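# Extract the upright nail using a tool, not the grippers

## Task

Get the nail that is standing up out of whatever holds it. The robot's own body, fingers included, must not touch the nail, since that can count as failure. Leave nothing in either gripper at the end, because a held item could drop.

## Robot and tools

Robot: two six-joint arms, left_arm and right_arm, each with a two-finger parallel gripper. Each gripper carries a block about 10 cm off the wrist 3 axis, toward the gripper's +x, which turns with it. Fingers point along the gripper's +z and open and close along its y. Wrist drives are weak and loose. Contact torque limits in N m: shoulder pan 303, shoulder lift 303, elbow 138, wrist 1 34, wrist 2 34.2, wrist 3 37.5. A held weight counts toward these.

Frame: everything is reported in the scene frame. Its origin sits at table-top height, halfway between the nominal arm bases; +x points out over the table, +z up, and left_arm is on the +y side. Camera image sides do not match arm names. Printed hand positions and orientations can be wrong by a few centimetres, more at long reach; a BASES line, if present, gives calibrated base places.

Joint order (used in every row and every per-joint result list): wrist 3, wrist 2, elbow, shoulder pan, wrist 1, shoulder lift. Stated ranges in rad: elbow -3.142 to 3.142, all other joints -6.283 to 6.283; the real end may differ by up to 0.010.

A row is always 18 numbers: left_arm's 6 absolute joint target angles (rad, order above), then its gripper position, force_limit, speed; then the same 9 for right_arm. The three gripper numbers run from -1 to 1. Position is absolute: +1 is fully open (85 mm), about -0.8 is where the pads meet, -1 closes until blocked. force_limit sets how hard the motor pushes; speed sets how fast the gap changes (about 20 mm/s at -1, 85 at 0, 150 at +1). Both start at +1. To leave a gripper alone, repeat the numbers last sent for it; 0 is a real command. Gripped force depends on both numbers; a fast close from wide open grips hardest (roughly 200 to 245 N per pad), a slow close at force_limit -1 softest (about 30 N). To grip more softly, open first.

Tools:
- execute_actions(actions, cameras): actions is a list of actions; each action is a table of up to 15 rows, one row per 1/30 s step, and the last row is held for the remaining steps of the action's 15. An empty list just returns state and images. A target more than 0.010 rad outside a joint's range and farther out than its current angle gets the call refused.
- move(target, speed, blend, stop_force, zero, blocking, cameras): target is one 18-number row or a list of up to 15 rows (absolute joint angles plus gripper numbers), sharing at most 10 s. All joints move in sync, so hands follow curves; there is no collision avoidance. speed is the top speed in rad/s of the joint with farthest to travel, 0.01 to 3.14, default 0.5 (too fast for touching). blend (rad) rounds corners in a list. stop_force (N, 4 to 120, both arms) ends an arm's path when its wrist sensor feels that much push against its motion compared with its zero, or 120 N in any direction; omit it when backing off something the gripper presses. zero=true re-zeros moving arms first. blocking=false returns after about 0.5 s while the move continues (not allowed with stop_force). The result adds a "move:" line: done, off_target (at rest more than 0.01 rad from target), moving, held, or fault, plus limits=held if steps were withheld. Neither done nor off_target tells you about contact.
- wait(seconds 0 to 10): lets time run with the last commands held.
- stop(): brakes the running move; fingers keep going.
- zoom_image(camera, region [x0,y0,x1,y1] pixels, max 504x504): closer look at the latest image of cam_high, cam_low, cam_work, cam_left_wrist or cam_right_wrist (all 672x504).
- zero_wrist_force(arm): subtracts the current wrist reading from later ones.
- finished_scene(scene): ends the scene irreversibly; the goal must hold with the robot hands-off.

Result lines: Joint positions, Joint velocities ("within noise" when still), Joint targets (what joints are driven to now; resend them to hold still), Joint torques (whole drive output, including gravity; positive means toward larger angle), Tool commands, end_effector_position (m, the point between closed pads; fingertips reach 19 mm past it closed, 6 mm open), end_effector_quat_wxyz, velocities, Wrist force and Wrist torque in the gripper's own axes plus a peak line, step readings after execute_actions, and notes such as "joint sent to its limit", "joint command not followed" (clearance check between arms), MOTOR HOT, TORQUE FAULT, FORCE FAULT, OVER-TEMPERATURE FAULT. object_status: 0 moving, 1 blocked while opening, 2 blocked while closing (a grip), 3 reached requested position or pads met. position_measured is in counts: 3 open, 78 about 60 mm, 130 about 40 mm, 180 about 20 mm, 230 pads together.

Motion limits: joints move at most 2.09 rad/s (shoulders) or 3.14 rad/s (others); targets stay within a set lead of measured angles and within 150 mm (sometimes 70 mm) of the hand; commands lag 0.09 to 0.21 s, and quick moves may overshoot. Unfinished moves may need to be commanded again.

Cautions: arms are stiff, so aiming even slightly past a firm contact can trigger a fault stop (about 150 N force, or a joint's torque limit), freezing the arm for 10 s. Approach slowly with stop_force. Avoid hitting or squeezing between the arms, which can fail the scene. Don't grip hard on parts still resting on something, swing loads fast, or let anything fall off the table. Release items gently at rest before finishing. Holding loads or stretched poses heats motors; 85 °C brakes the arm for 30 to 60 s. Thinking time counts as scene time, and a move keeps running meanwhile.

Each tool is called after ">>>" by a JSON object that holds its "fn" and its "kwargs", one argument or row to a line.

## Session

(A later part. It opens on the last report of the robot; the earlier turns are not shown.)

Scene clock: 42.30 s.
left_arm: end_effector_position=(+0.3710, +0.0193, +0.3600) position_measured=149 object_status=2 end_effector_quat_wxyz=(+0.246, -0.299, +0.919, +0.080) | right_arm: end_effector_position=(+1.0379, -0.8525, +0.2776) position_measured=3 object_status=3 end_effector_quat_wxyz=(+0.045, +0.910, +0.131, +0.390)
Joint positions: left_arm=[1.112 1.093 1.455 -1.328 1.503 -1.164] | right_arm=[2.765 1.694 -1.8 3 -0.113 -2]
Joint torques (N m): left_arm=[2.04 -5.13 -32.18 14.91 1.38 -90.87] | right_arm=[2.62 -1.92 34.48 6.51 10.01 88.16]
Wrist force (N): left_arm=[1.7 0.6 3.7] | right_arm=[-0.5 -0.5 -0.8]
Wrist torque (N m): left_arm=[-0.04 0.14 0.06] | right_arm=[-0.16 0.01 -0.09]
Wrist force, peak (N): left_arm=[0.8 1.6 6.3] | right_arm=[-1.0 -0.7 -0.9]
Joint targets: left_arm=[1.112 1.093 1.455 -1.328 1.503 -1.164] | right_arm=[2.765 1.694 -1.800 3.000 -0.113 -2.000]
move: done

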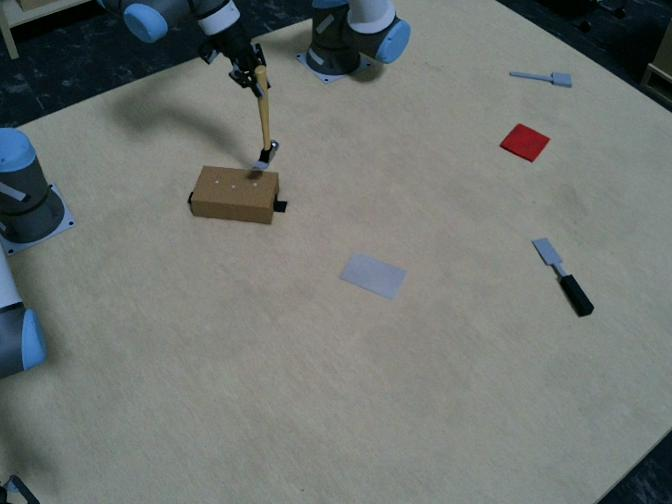

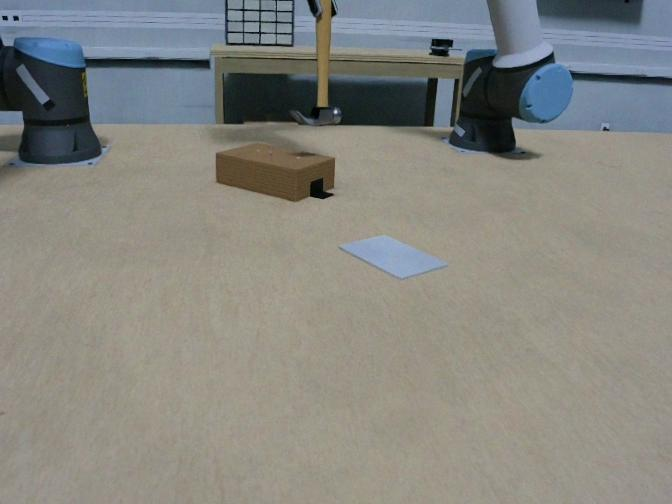

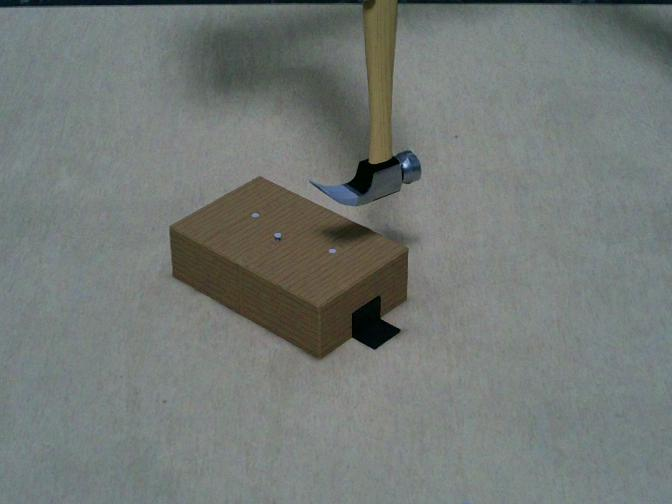

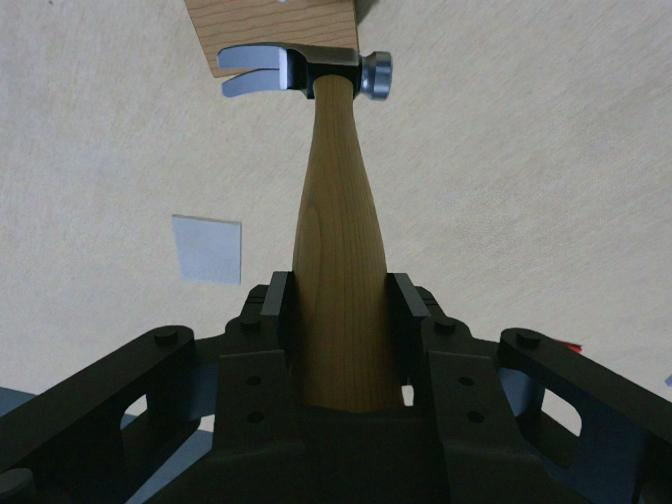

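>>> {"fn": "move", "kwargs": {
  "target": [0.8746,1.1538,1.4628,-1.3247,1.5509,-1.1165,-0.98,1,-1,2.765,1.694,-1.8,3.0,-0.113,-2.0,1,1,1],
  "speed": 0.2,
  "cameras": ["cam_high","cam_low","cam_work","cam_left_wrist"]
}}

>>> {"fn": "zoom_image", "kwargs": {
  "camera": "cam_work",
  "region": [160, 60, 460, 380]
}}

Scene clock: 45.63 s.
left_arm: end_effector_position=(+0.3562, +0.0248, +0.3298) position_measured=149 object_status=2 end_effector_quat_wxyz=(+0.236, -0.401, +0.879, +0.107) | right_arm: end_effector_position=(+1.0379, -0.8525, +0.2776) position_measured=3 object_status=3 end_effector_quat_wxyz=(+0.045, +0.910, +0.131, +0.390)
Joint positions: left_arm=[0.875 1.154 1.463 -1.325 1.551 -1.117] | right_arm=[2.765 1.694 -1.8 3 -0.113 -2]
Joint torques (N m): left_arm=[-2.1 -0.34 -32.42 12.62 11.83 -60.45] | right_arm=[2.4 -2.25 34.56 8.1 9.6 86.77]
Wrist force (N): left_arm=[1.8 1.0 3.3] | right_arm=[-0.4 -0.7 -0.2]
Wrist torque (N m): left_arm=[0.04 0.10 0.02] | right_arm=[-0.19 -0.01 -0.08]
Wrist force, peak (N): left_arm=[2.2 0.8 3.9] | right_arm=[-1.1 -0.8 -0.7]
Joint targets: left_arm=[0.875 1.154 1.463 -1.325 1.551 -1.117] | right_arm=[2.765 1.694 -1.800 3.000 -0.113 -2.000]
move: done

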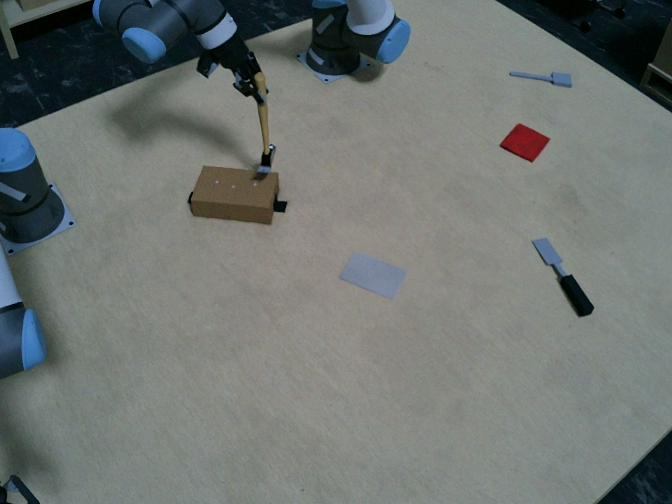

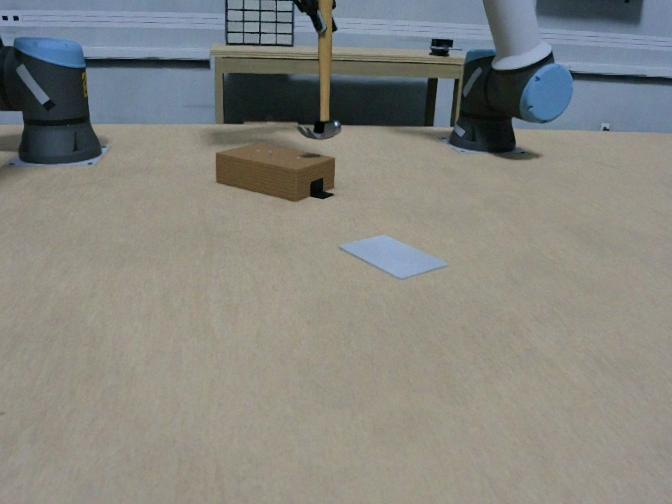

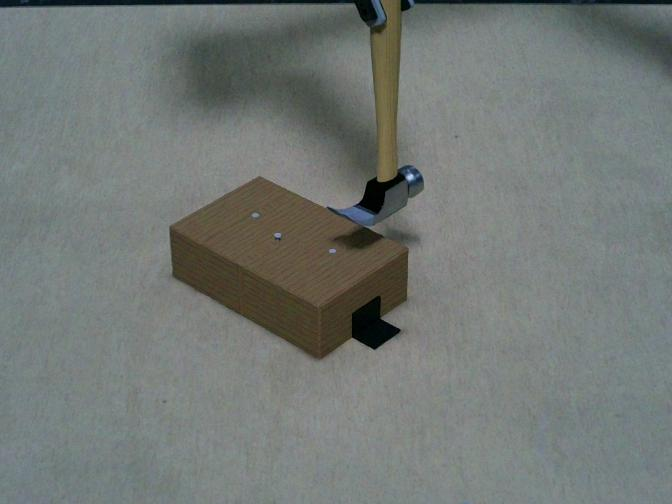

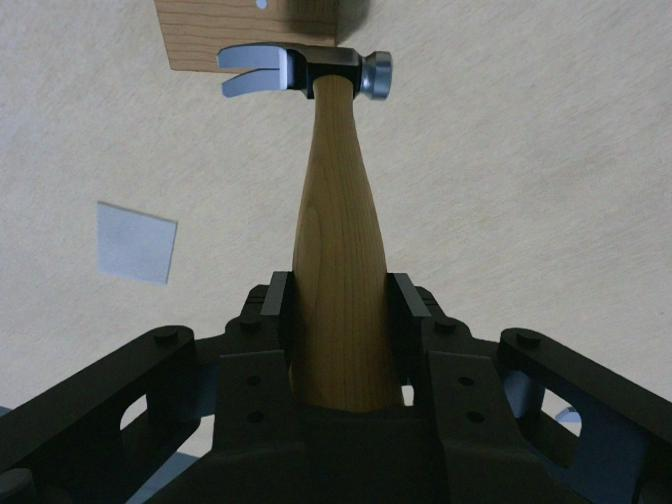

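Scaled by 1.575 from the camera's image (finer frame: 960x720).

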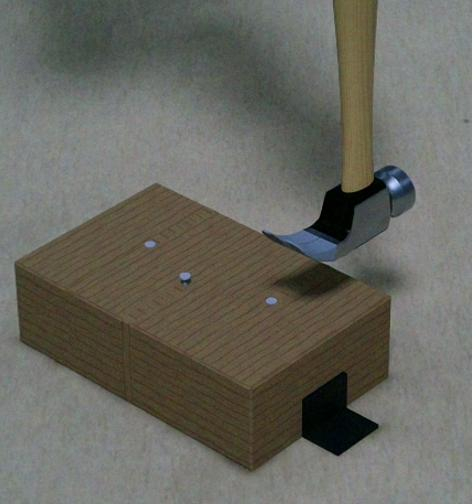

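>>> {"fn": "move", "kwargs": {
  "target": [
    [0.8404,1.1647,1.4956,-1.3580,1.5519,-1.1367,-0.98,1,-1,2.765,1.694,-1.8,3.0,-0.113,-2.0,1,1,1],
    [0.8404,1.1647,1.5341,-1.3580,1.4887,-1.1120,-0.98,1,-1,2.765,1.694,-1.8,3.0,-0.113,-2.0,1,1,1]
  ],
  "speed": [0.2,0.05],
  "stop_force": 8,
  "cameras": ["cam_high","cam_low","cam_work","cam_left_wrist"]
}}

>>> {"fn": "zoom_image", "kwargs": {
  "camera": "cam_work",
  "region": [160, 60, 460, 380]
}}

>>> {"fn": "zoom_image", "kwargs": {
  "camera": "cam_low",
  "region": [200, 80, 400, 230]
}}

Scene clock: 49.87 s.
left_arm: end_effector_position=(+0.3323, +0.0271, +0.2934) position_measured=149 object_status=2 end_effector_quat_wxyz=(+0.235, -0.401, +0.879, +0.107) | right_arm: end_effector_position=(+1.0379, -0.8525, +0.2776) position_measured=3 object_status=3 end_effector_quat_wxyz=(+0.045, +0.910, +0.131, +0.390)
Joint positions: left_arm=[0.84 1.165 1.531 -1.358 1.494 -1.114] | right_arm=[2.765 1.694 -1.8 3 -0.113 -2]
Joint torques (N m): left_arm=[-1.56 0.07 -43.95 -4.47 9.99 -87.75] | right_arm=[2.6 -2.07 34.89 11.73 9.47 86.95]
Wrist force (N): left_arm=[1.6 0.5 2.8] | right_arm=[-0.6 -0.3 -1.0]
Wrist torque (N m): left_arm=[-0.04 -0.02 0.07] | right_arm=[-0.14 0.02 -0.08]
Wrist force, peak (N): left_arm=[-11.4 3.8 -23.0] | right_arm=[-1.2 -0.2 -0.6]
Joint targets: left_arm=[0.840 1.165 1.531 -1.358 1.494 -1.114] | right_arm=[2.765 1.694 -1.800 3.000 -0.113 -2.000]
move: contact (left_arm); path passed 1 of 2 targets

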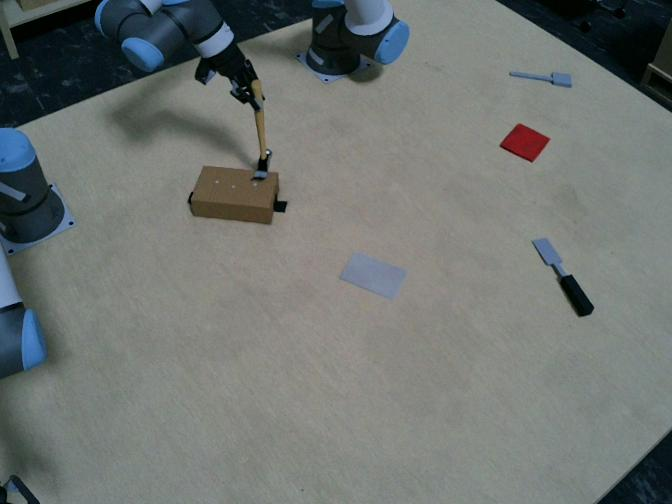

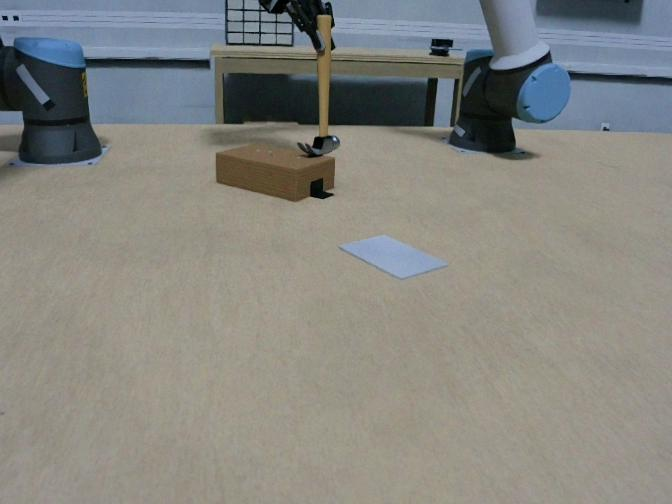

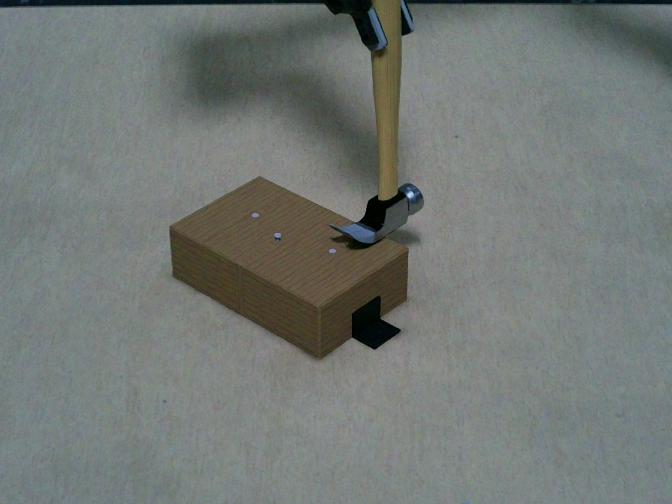

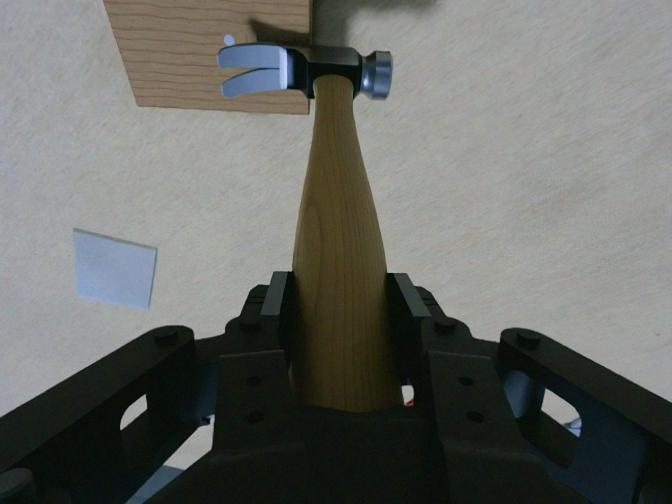

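Scaled by 1.575 from the camera's image (finer frame: 960x720).

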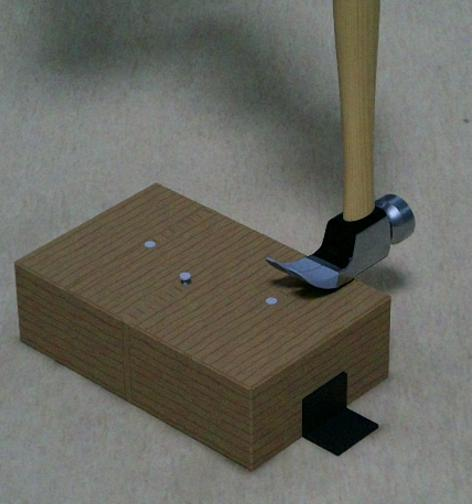

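Scaled by 2.520 from the camera's image (finer frame: 960x720).

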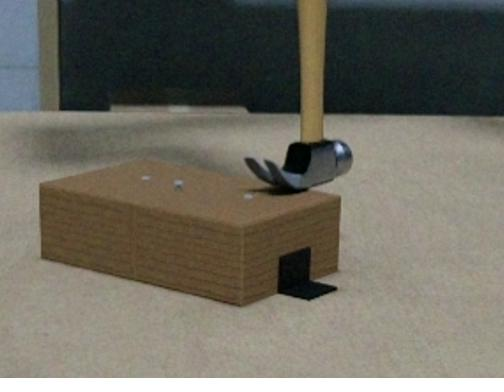

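>>> {"fn": "move", "kwargs": {
  "target": [
    [0.8404,1.1647,1.5153,-1.3580,1.5204,-1.1249,-0.98,1,-1,2.765,1.694,-1.8,3.0,-0.113,-2.0,1,1,1],
    [0.7850,1.1833,1.4684,-1.4121,1.5545,-1.0908,-0.98,1,-1,2.765,1.694,-1.8,3.0,-0.113,-2.0,1,1,1]
  ],
  "speed": [0.1,0.1],
  "cameras": ["cam_low","cam_work","cam_left_wrist"]
}}

>>> {"fn": "zoom_image", "kwargs": {
  "camera": "cam_work",
  "region": [180, 120, 420, 320]
}}

>>> {"fn": "zoom_image", "kwargs": {
  "camera": "cam_low",
  "region": [210, 100, 350, 210]
}}

>>> {"fn": "zoom_image", "kwargs": {
  "camera": "cam_left_wrist",
  "region": [100, 0, 400, 140]
}}

Scene clock: 53.77 s.
left_arm: end_effector_position=(+0.3009, -0.0103, +0.3099) position_measured=149 object_status=2 end_effector_quat_wxyz=(+0.235, -0.401, +0.879, +0.107) | right_arm: end_effector_position=(+1.0379, -0.8525, +0.2776) position_measured=3 object_status=3 end_effector_quat_wxyz=(+0.045, +0.910, +0.131, +0.390)
Joint positions: left_arm=[0.785 1.183 1.469 -1.412 1.554 -1.091] | right_arm=[2.765 1.694 -1.8 3 -0.113 -2]
Joint torques (N m): left_arm=[-1.69 0.45 -45.37 -11.88 11.58 -62.52] | right_arm=[2.54 -2.05 35.05 13.59 9.08 84.3]
Wrist force (N): left_arm=[2.2 0.9 3.7] | right_arm=[-0.9 -0.5 -0.7]
Wrist torque (N m): left_arm=[-0.02 0.04 0.02] | right_arm=[-0.16 0.08 -0.08]
Wrist force, peak (N): left_arm=[2.6 0.8 4.7] | right_arm=[-1.1 -0.6 -0.6]
Joint targets: left_arm=[0.785 1.183 1.468 -1.412 1.554 -1.091] | right_arm=[2.765 1.694 -1.800 3.000 -0.113 -2.000]
move: done

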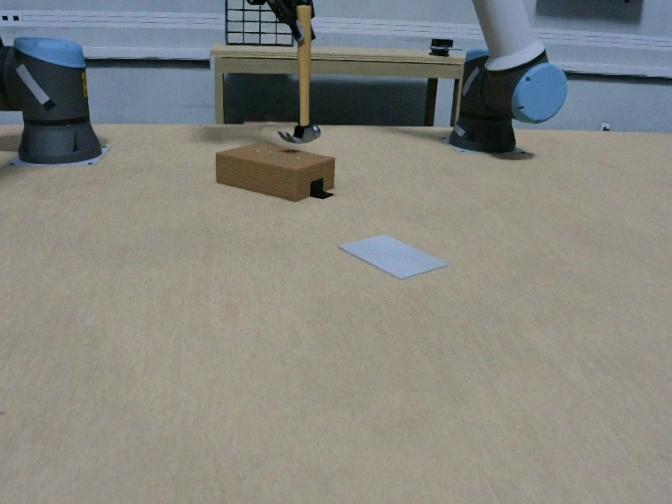

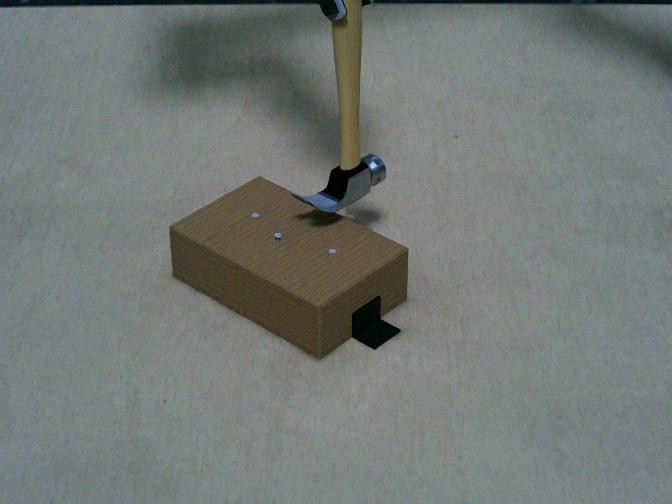

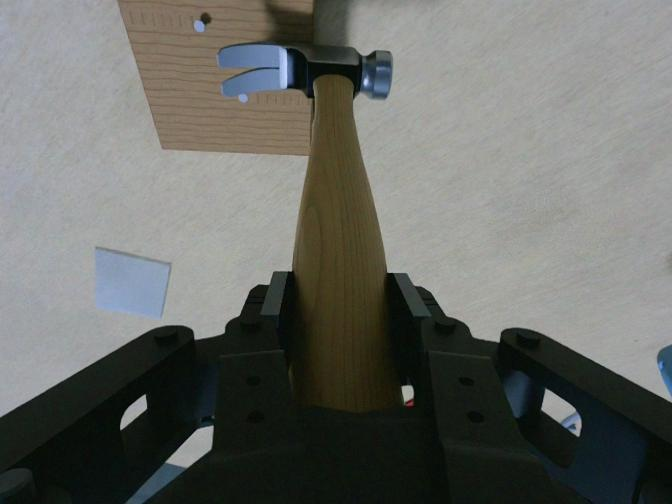

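Scaled by 2.100 from the camera's image (finer frame: 960x720).

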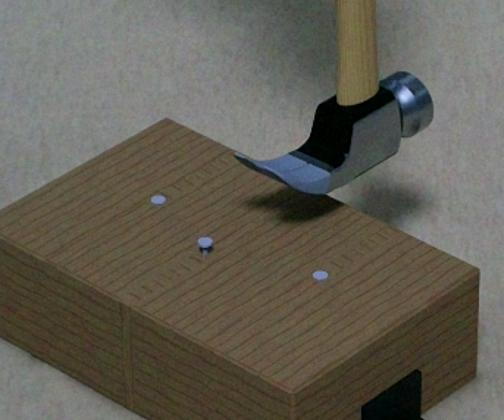

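Scaled by 3.600 from the camera's image (finer frame: 960x720).

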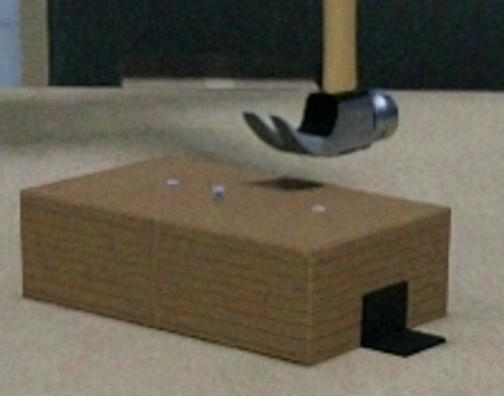

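Scaled by 1.680 from the camera's image (finer frame: 960x720).

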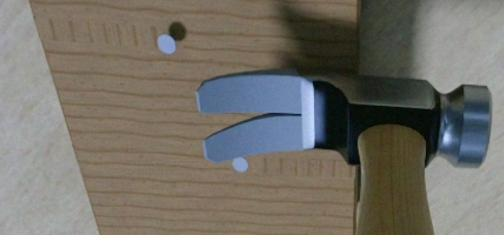

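>>> {"fn": "move", "kwargs": {
  "target": [
    [0.7850,1.1833,1.4169,-1.4121,1.6334,-1.1182,-0.98,1,-1,2.765,1.694,-1.8,3.0,-0.113,-2.0,1,1,1],
    [1.1414,1.3851,0.8047,-1.2217,2.1759,-0.6452,-0.98,1,-1,2.765,1.694,-1.8,3.0,-0.113,-2.0,1,1,1]
  ],
  "speed": [0.2,0.25],
  "cameras": ["cam_low","cam_work","cam_left_wrist"]
}}

>>> {"fn": "zoom_image", "kwargs": {
  "camera": "cam_work",
  "region": [180, 120, 420, 320]
}}

>>> {"fn": "zoom_image", "kwargs": {
  "camera": "cam_low",
  "region": [210, 100, 350, 210]
}}

>>> {"fn": "zoom_image", "kwargs": {
  "camera": "cam_left_wrist",
  "region": [100, 0, 400, 140]
}}

Scene clock: 62.80 s.
left_arm: end_effector_position=(+0.4027, -0.1051, +0.3400) position_measured=149 object_status=2 end_effector_quat_wxyz=(+0.104, -0.311, +0.871, +0.367) | right_arm: end_effector_position=(+1.0379, -0.8525, +0.2776) position_measured=3 object_status=3 end_effector_quat_wxyz=(+0.045, +0.910, +0.131, +0.390)
Joint positions: left_arm=[1.141 1.385 0.805 -1.222 2.176 -0.645] | right_arm=[2.765 1.694 -1.8 3 -0.113 -2]
Joint torques (N m): left_arm=[2.51 1.14 -47.61 12.17 13.33 -92.97] | right_arm=[2.62 -2.22 35.86 15.08 8.61 82.56]
Wrist force (N): left_arm=[1.5 -1.7 3.3] | right_arm=[-0.8 0.0 -0.5]
Wrist torque (N m): left_arm=[0.54 0.21 -0.16] | right_arm=[-0.07 0.04 -0.08]
Wrist force, peak (N): left_arm=[3.6 0.6 6.6] | right_arm=[-1.0 -0.6 -0.6]
Joint targets: left_arm=[1.141 1.385 0.805 -1.222 2.176 -0.645] | right_arm=[2.765 1.694 -1.800 3.000 -0.113 -2.000]
move: done

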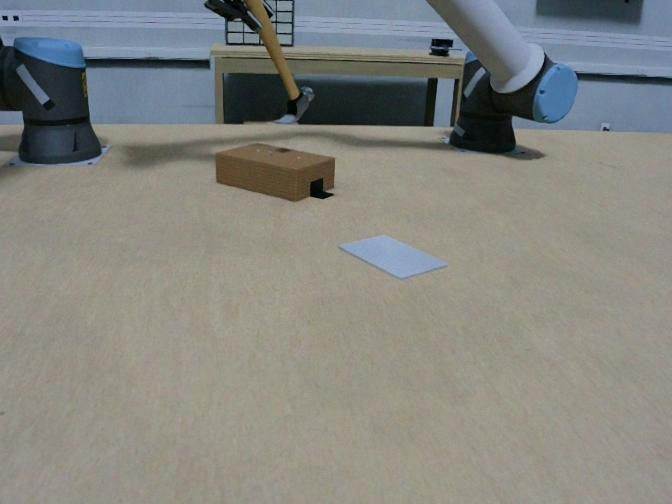

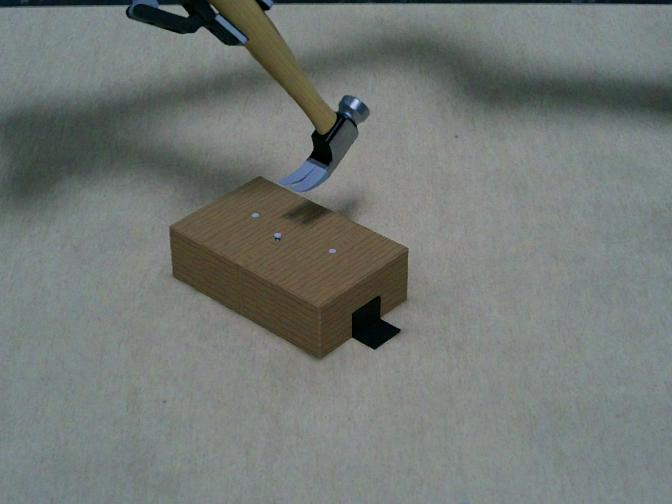

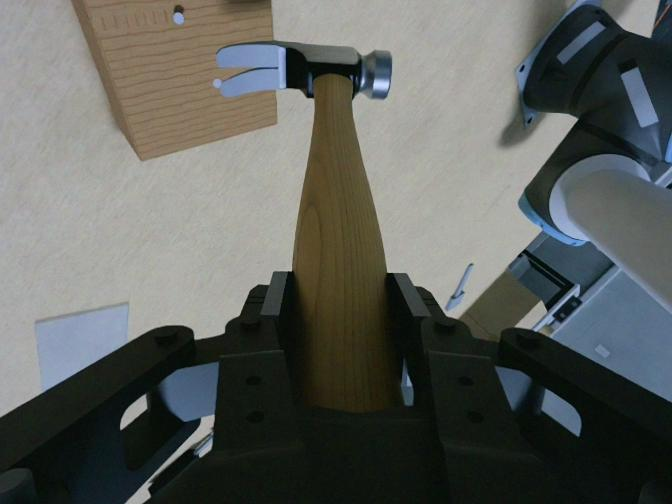

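Scaled by 2.100 from the camera's image (finer frame: 960x720).

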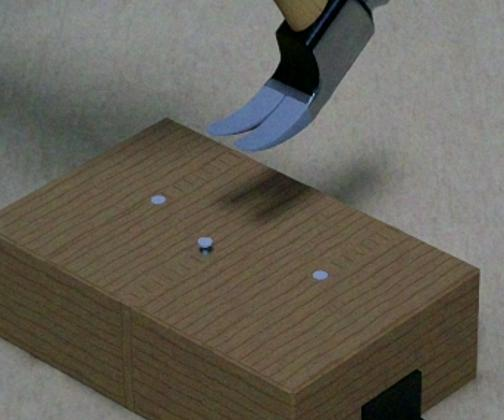

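Scaled by 3.600 from the camera's image (finer frame: 960x720).

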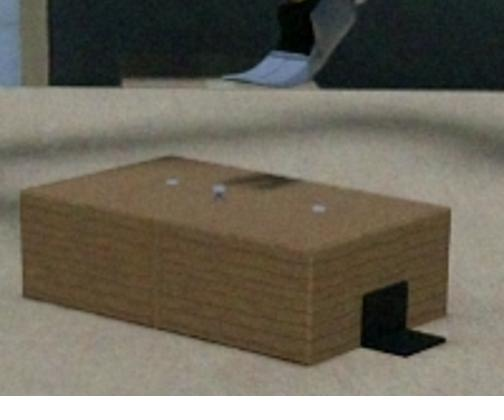

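Scaled by 1.680 from the camera's image (finer frame: 960x720).

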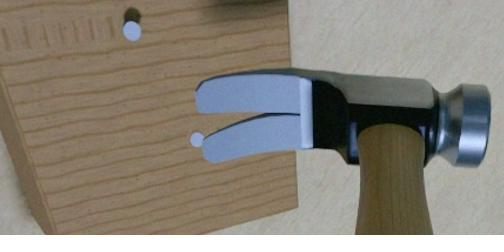

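>>> {"fn": "move", "kwargs": {
  "target": [
    [1.1296,1.3961,0.9177,-1.2376,2.1260,-0.7062,-0.98,1,-1,2.765,1.694,-1.8,3.0,-0.113,-2.0,1,1,1],
    [1.1296,1.3961,0.9542,-1.2376,2.0703,-0.6870,-0.98,1,-1,2.765,1.694,-1.8,3.0,-0.113,-2.0,1,1,1],
    [1.1296,1.3961,0.9809,-1.2376,2.0237,-0.6671,-0.98,1,-1,2.765,1.694,-1.8,3.0,-0.113,-2.0,1,1,1]
  ],
  "speed": [0.15,0.03,0.02],
  "stop_force": 6,
  "cameras": ["cam_low","cam_work","cam_left_wrist"]
}}

>>> {"fn": "zoom_image", "kwargs": {
  "camera": "cam_work",
  "region": [180, 120, 420, 320]
}}

>>> {"fn": "zoom_image", "kwargs": {
  "camera": "cam_low",
  "region": [210, 100, 350, 210]
}}

>>> {"fn": "zoom_image", "kwargs": {
  "camera": "cam_left_wrist",
  "region": [100, 0, 400, 140]
}}

Scene clock: 70.27 s.
left_arm: end_effector_position=(+0.3801, -0.0855, +0.2743) position_measured=149 object_status=2 end_effector_quat_wxyz=(+0.104, -0.311, +0.871, +0.367) | right_arm: end_effector_position=(+1.0379, -0.8525, +0.2776) position_measured=3 object_status=3 end_effector_quat_wxyz=(+0.045, +0.910, +0.131, +0.390)
Joint positions: left_arm=[1.13 1.396 0.974 -1.238 2.036 -0.672] | right_arm=[2.765 1.694 -1.8 3 -0.113 -2]
Joint torques (N m): left_arm=[-1.64 0.12 -44.91 -9.17 9.87 -116.48] | right_arm=[2.13 -2.11 36.36 16 8.15 81.43]
Wrist force (N): left_arm=[-1.0 0.0 -0.4] | right_arm=[-0.8 -0.3 -0.2]
Wrist torque (N m): left_arm=[0.48 0.11 -0.11] | right_arm=[-0.13 0.04 -0.08]
Wrist force, peak (N): left_arm=[-11.9 5.3 -18.1] | right_arm=[-1.0 -0.9 -0.9]
Joint targets: left_arm=[1.130 1.396 0.974 -1.238 2.036 -0.672] | right_arm=[2.765 1.694 -1.800 3.000 -0.113 -2.000]
move: contact (left_arm); path passed 2 of 3 targets; left_arm: the wrist 1 is farthest, 0.012 rad from its target

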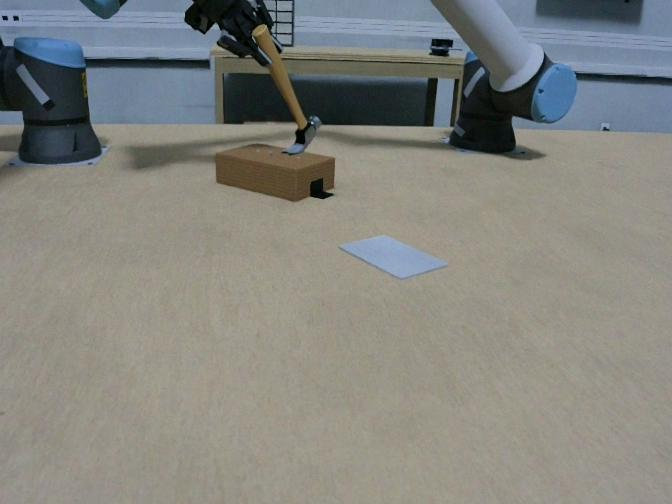

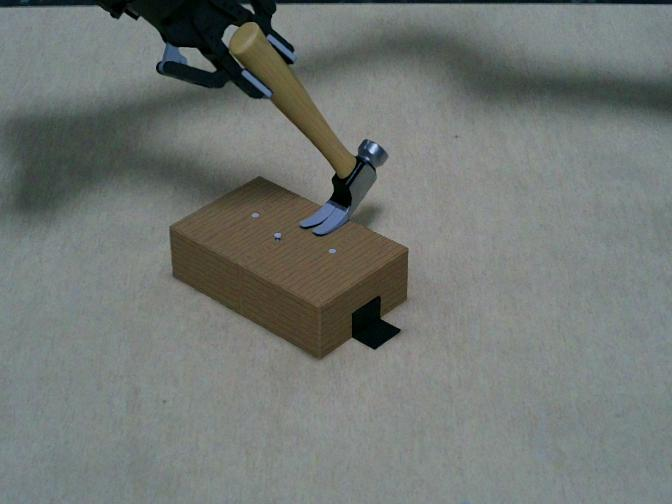

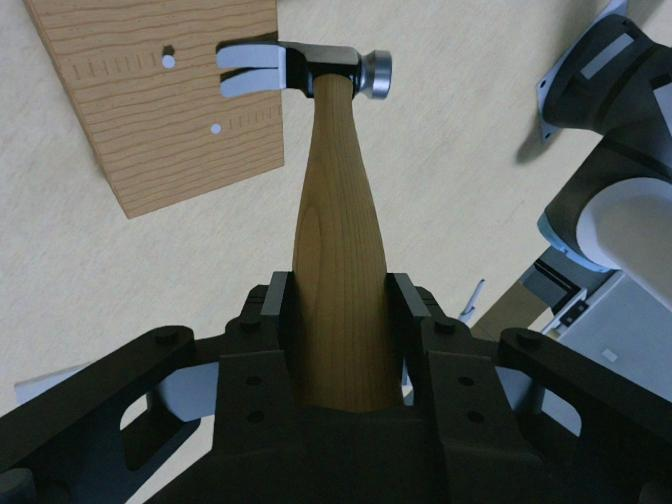

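Scaled by 2.100 from the camera's image (finer frame: 960x720).

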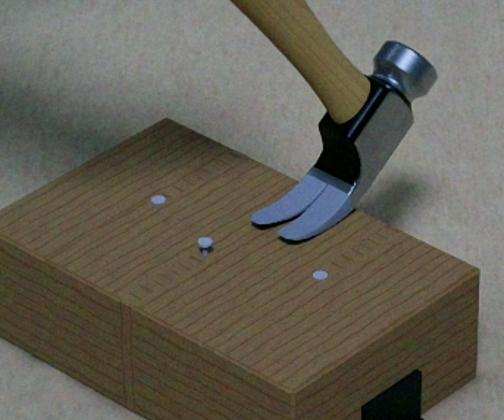

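Scaled by 3.600 from the camera's image (finer frame: 960x720).

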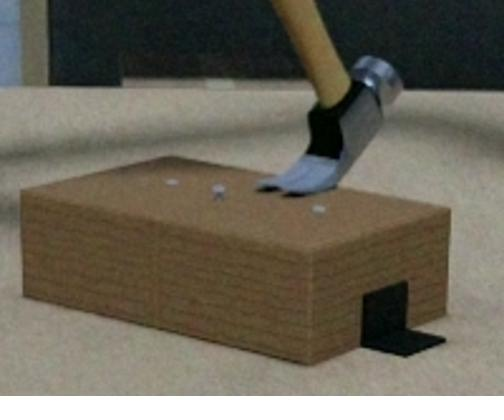

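Scaled by 1.680 from the camera's image (finer frame: 960x720).

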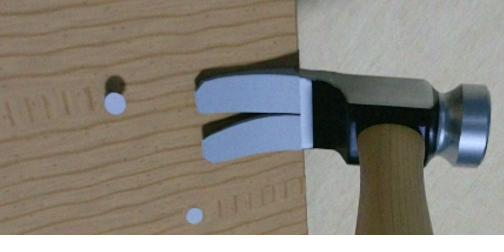

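>>> {"fn": "move", "kwargs": {
  "target": [1.1290,1.3968,0.9079,-1.2386,2.0690,-0.6390,-0.98,1,-1,2.765,1.694,-1.8,3.0,-0.113,-2.0,1,1,1],
  "speed": 0.04,
  "cameras": ["cam_low","cam_work","cam_left_wrist"]
}}

>>> {"fn": "zoom_image", "kwargs": {
  "camera": "cam_work",
  "region": [230, 170, 390, 290]
}}

>>> {"fn": "zoom_image", "kwargs": {
  "camera": "cam_low",
  "region": [240, 110, 340, 180]
}}

>>> {"fn": "zoom_image", "kwargs": {
  "camera": "cam_left_wrist",
  "region": [100, 0, 300, 140]
}}

Scene clock: 73.87 s.
left_arm: end_effector_position=(+0.3848, -0.1027, +0.2761) position_measured=149 object_status=2 end_effector_quat_wxyz=(+0.104, -0.311, +0.871, +0.367) | right_arm: end_effector_position=(+1.0379, -0.8525, +0.2776) position_measured=3 object_status=3 end_effector_quat_wxyz=(+0.045, +0.910, +0.131, +0.390)
Joint positions: left_arm=[1.129 1.397 0.908 -1.239 2.069 -0.639] | right_arm=[2.765 1.694 -1.8 3 -0.113 -2]
Joint torques (N m): left_arm=[-1.85 0.91 -47.22 -12.55 13.06 -89.32] | right_arm=[2.26 -2 36.56 15.91 8.12 81.16]
Wrist force (N): left_arm=[1.5 -1.9 3.6] | right_arm=[-0.6 -0.1 -0.7]
Wrist torque (N m): left_arm=[0.54 0.10 -0.16] | right_arm=[-0.09 0.02 -0.08]
Wrist force, peak (N): left_arm=[1.7 -1.7 4.2] | right_arm=[-1.0 -0.2 -1.0]
Joint targets: left_arm=[1.129 1.397 0.908 -1.239 2.069 -0.639] | right_arm=[2.765 1.694 -1.800 3.000 -0.113 -2.000]
move: done

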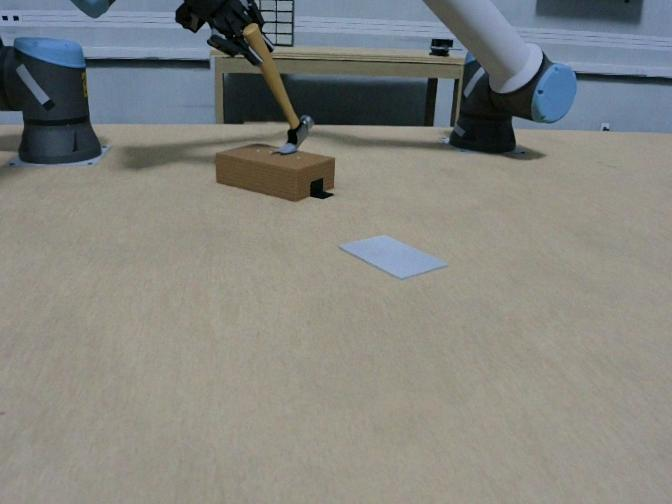

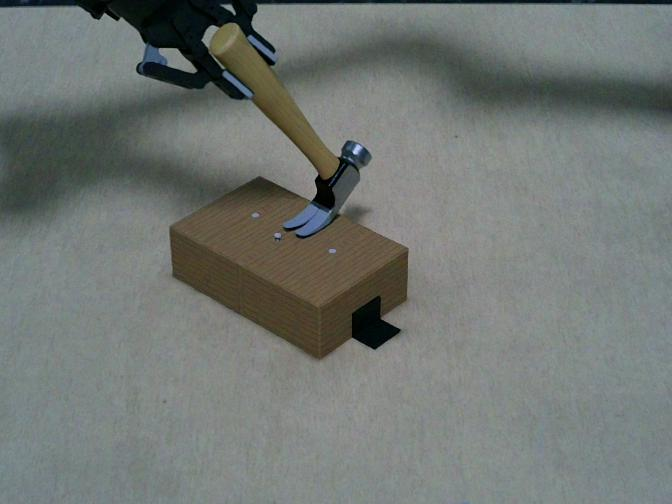

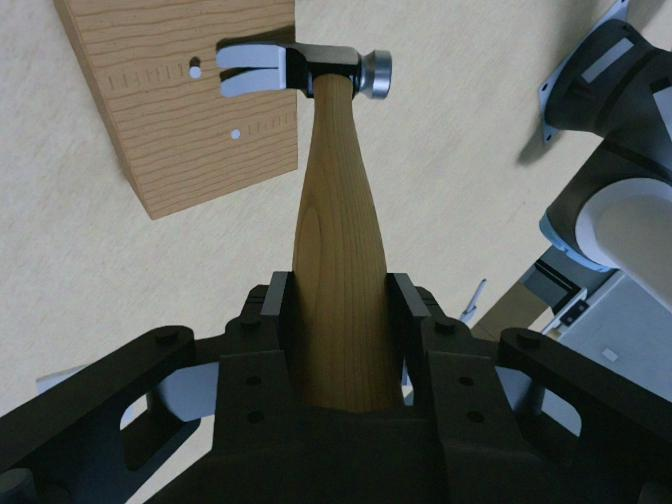

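Scaled by 3.150 from the camera's image (finer frame: 960x720).

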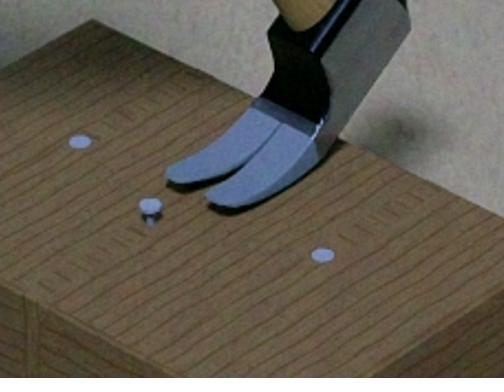

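Scaled by 5.040 from the camera's image (finer frame: 960x720).

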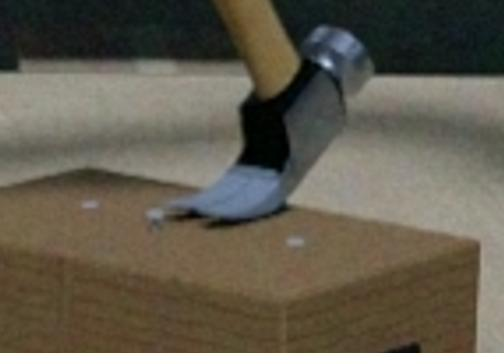

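Scaled by 2.520 from the camera's image (finer frame: 960x720).

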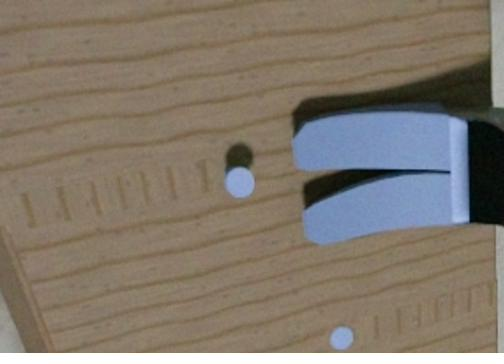

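>>> {"fn": "move", "kwargs": {
  "target": [1.1346,1.3912,0.8294,-1.2305,2.1040,-0.5967,-0.98,1,-1,2.765,1.694,-1.8,3.0,-0.113,-2.0,1,1,1],
  "speed": 0.03,
  "stop_force": 8,
  "cameras": ["cam_low","cam_work","cam_left_wrist"]
}}

>>> {"fn": "zoom_image", "kwargs": {
  "camera": "cam_work",
  "region": [230, 170, 390, 290]
}}

>>> {"fn": "zoom_image", "kwargs": {
  "camera": "cam_low",
  "region": [240, 110, 340, 180]
}}

>>> {"fn": "zoom_image", "kwargs": {
  "camera": "cam_left_wrist",
  "region": [100, 0, 300, 140]
}}

Scene clock: 78.20 s.
left_arm: end_effector_position=(+0.3981, -0.1180, +0.2749) position_measured=149 object_status=2 end_effector_quat_wxyz=(+0.104, -0.311, +0.870, +0.367) | right_arm: end_effector_position=(+1.0379, -0.8525, +0.2776) position_measured=3 object_status=3 end_effector_quat_wxyz=(+0.045, +0.910, +0.131, +0.390)
Joint positions: left_arm=[1.135 1.391 0.829 -1.23 2.104 -0.597] | right_arm=[2.765 1.694 -1.8 3 -0.113 -2]
Joint torques (N m): left_arm=[0.56 -0.52 -45.75 14.58 12.66 -91.17] | right_arm=[2.12 -1.98 37.49 15.91 7.88 77.37]
Wrist force (N): left_arm=[1.3 -1.4 3.5] | right_arm=[-0.3 -0.4 -0.5]
Wrist torque (N m): left_arm=[0.61 0.14 -0.15] | right_arm=[-0.14 -0.03 -0.09]
Wrist force, peak (N): left_arm=[1.5 -1.7 3.8] | right_arm=[-1.2 -0.4 -0.5]
Joint targets: left_arm=[1.135 1.391 0.829 -1.231 2.104 -0.597] | right_arm=[2.765 1.694 -1.800 3.000 -0.113 -2.000]
move: done

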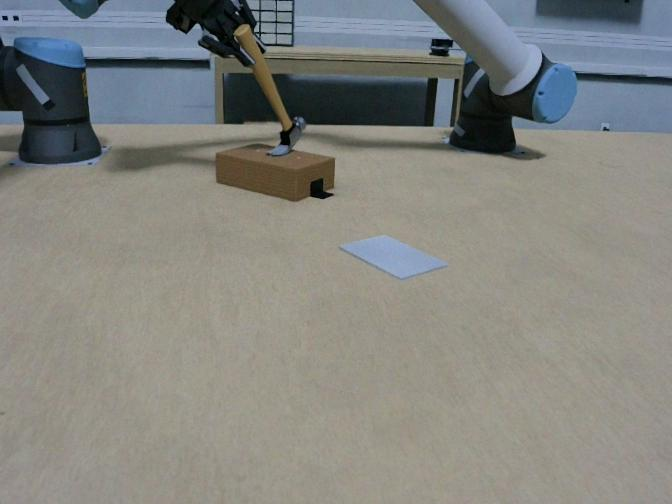

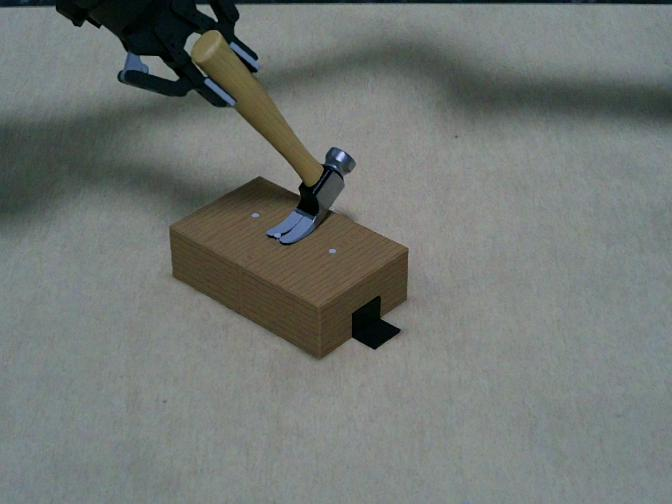

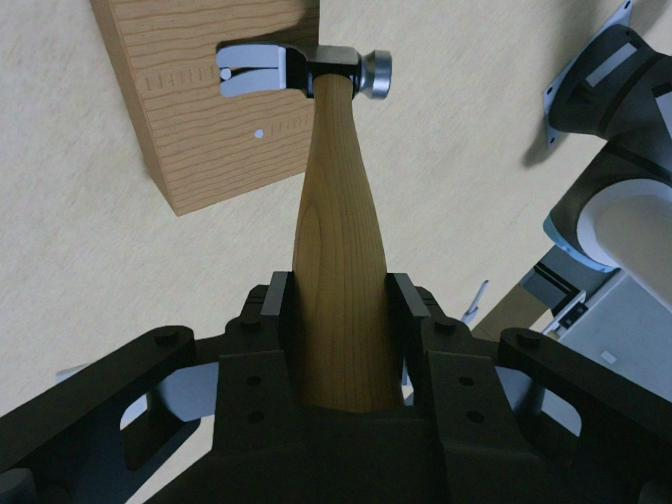

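Scaled by 3.150 from the camera's image (finer frame: 960x720).

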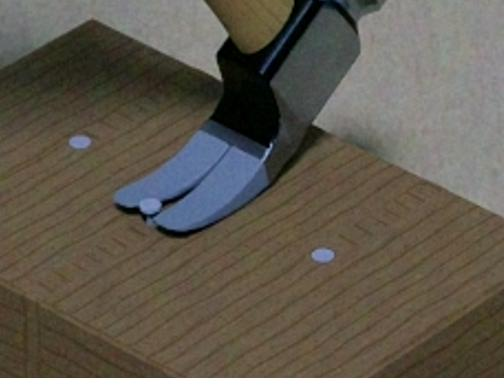

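Scaled by 5.040 from the camera's image (finer frame: 960x720).

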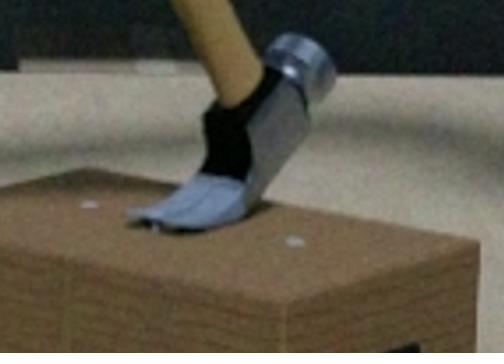

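Scaled by 2.520 from the camera's image (finer frame: 960x720).

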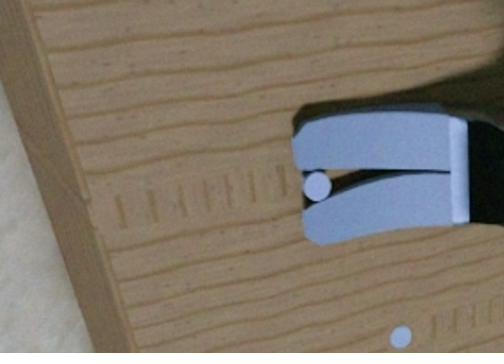

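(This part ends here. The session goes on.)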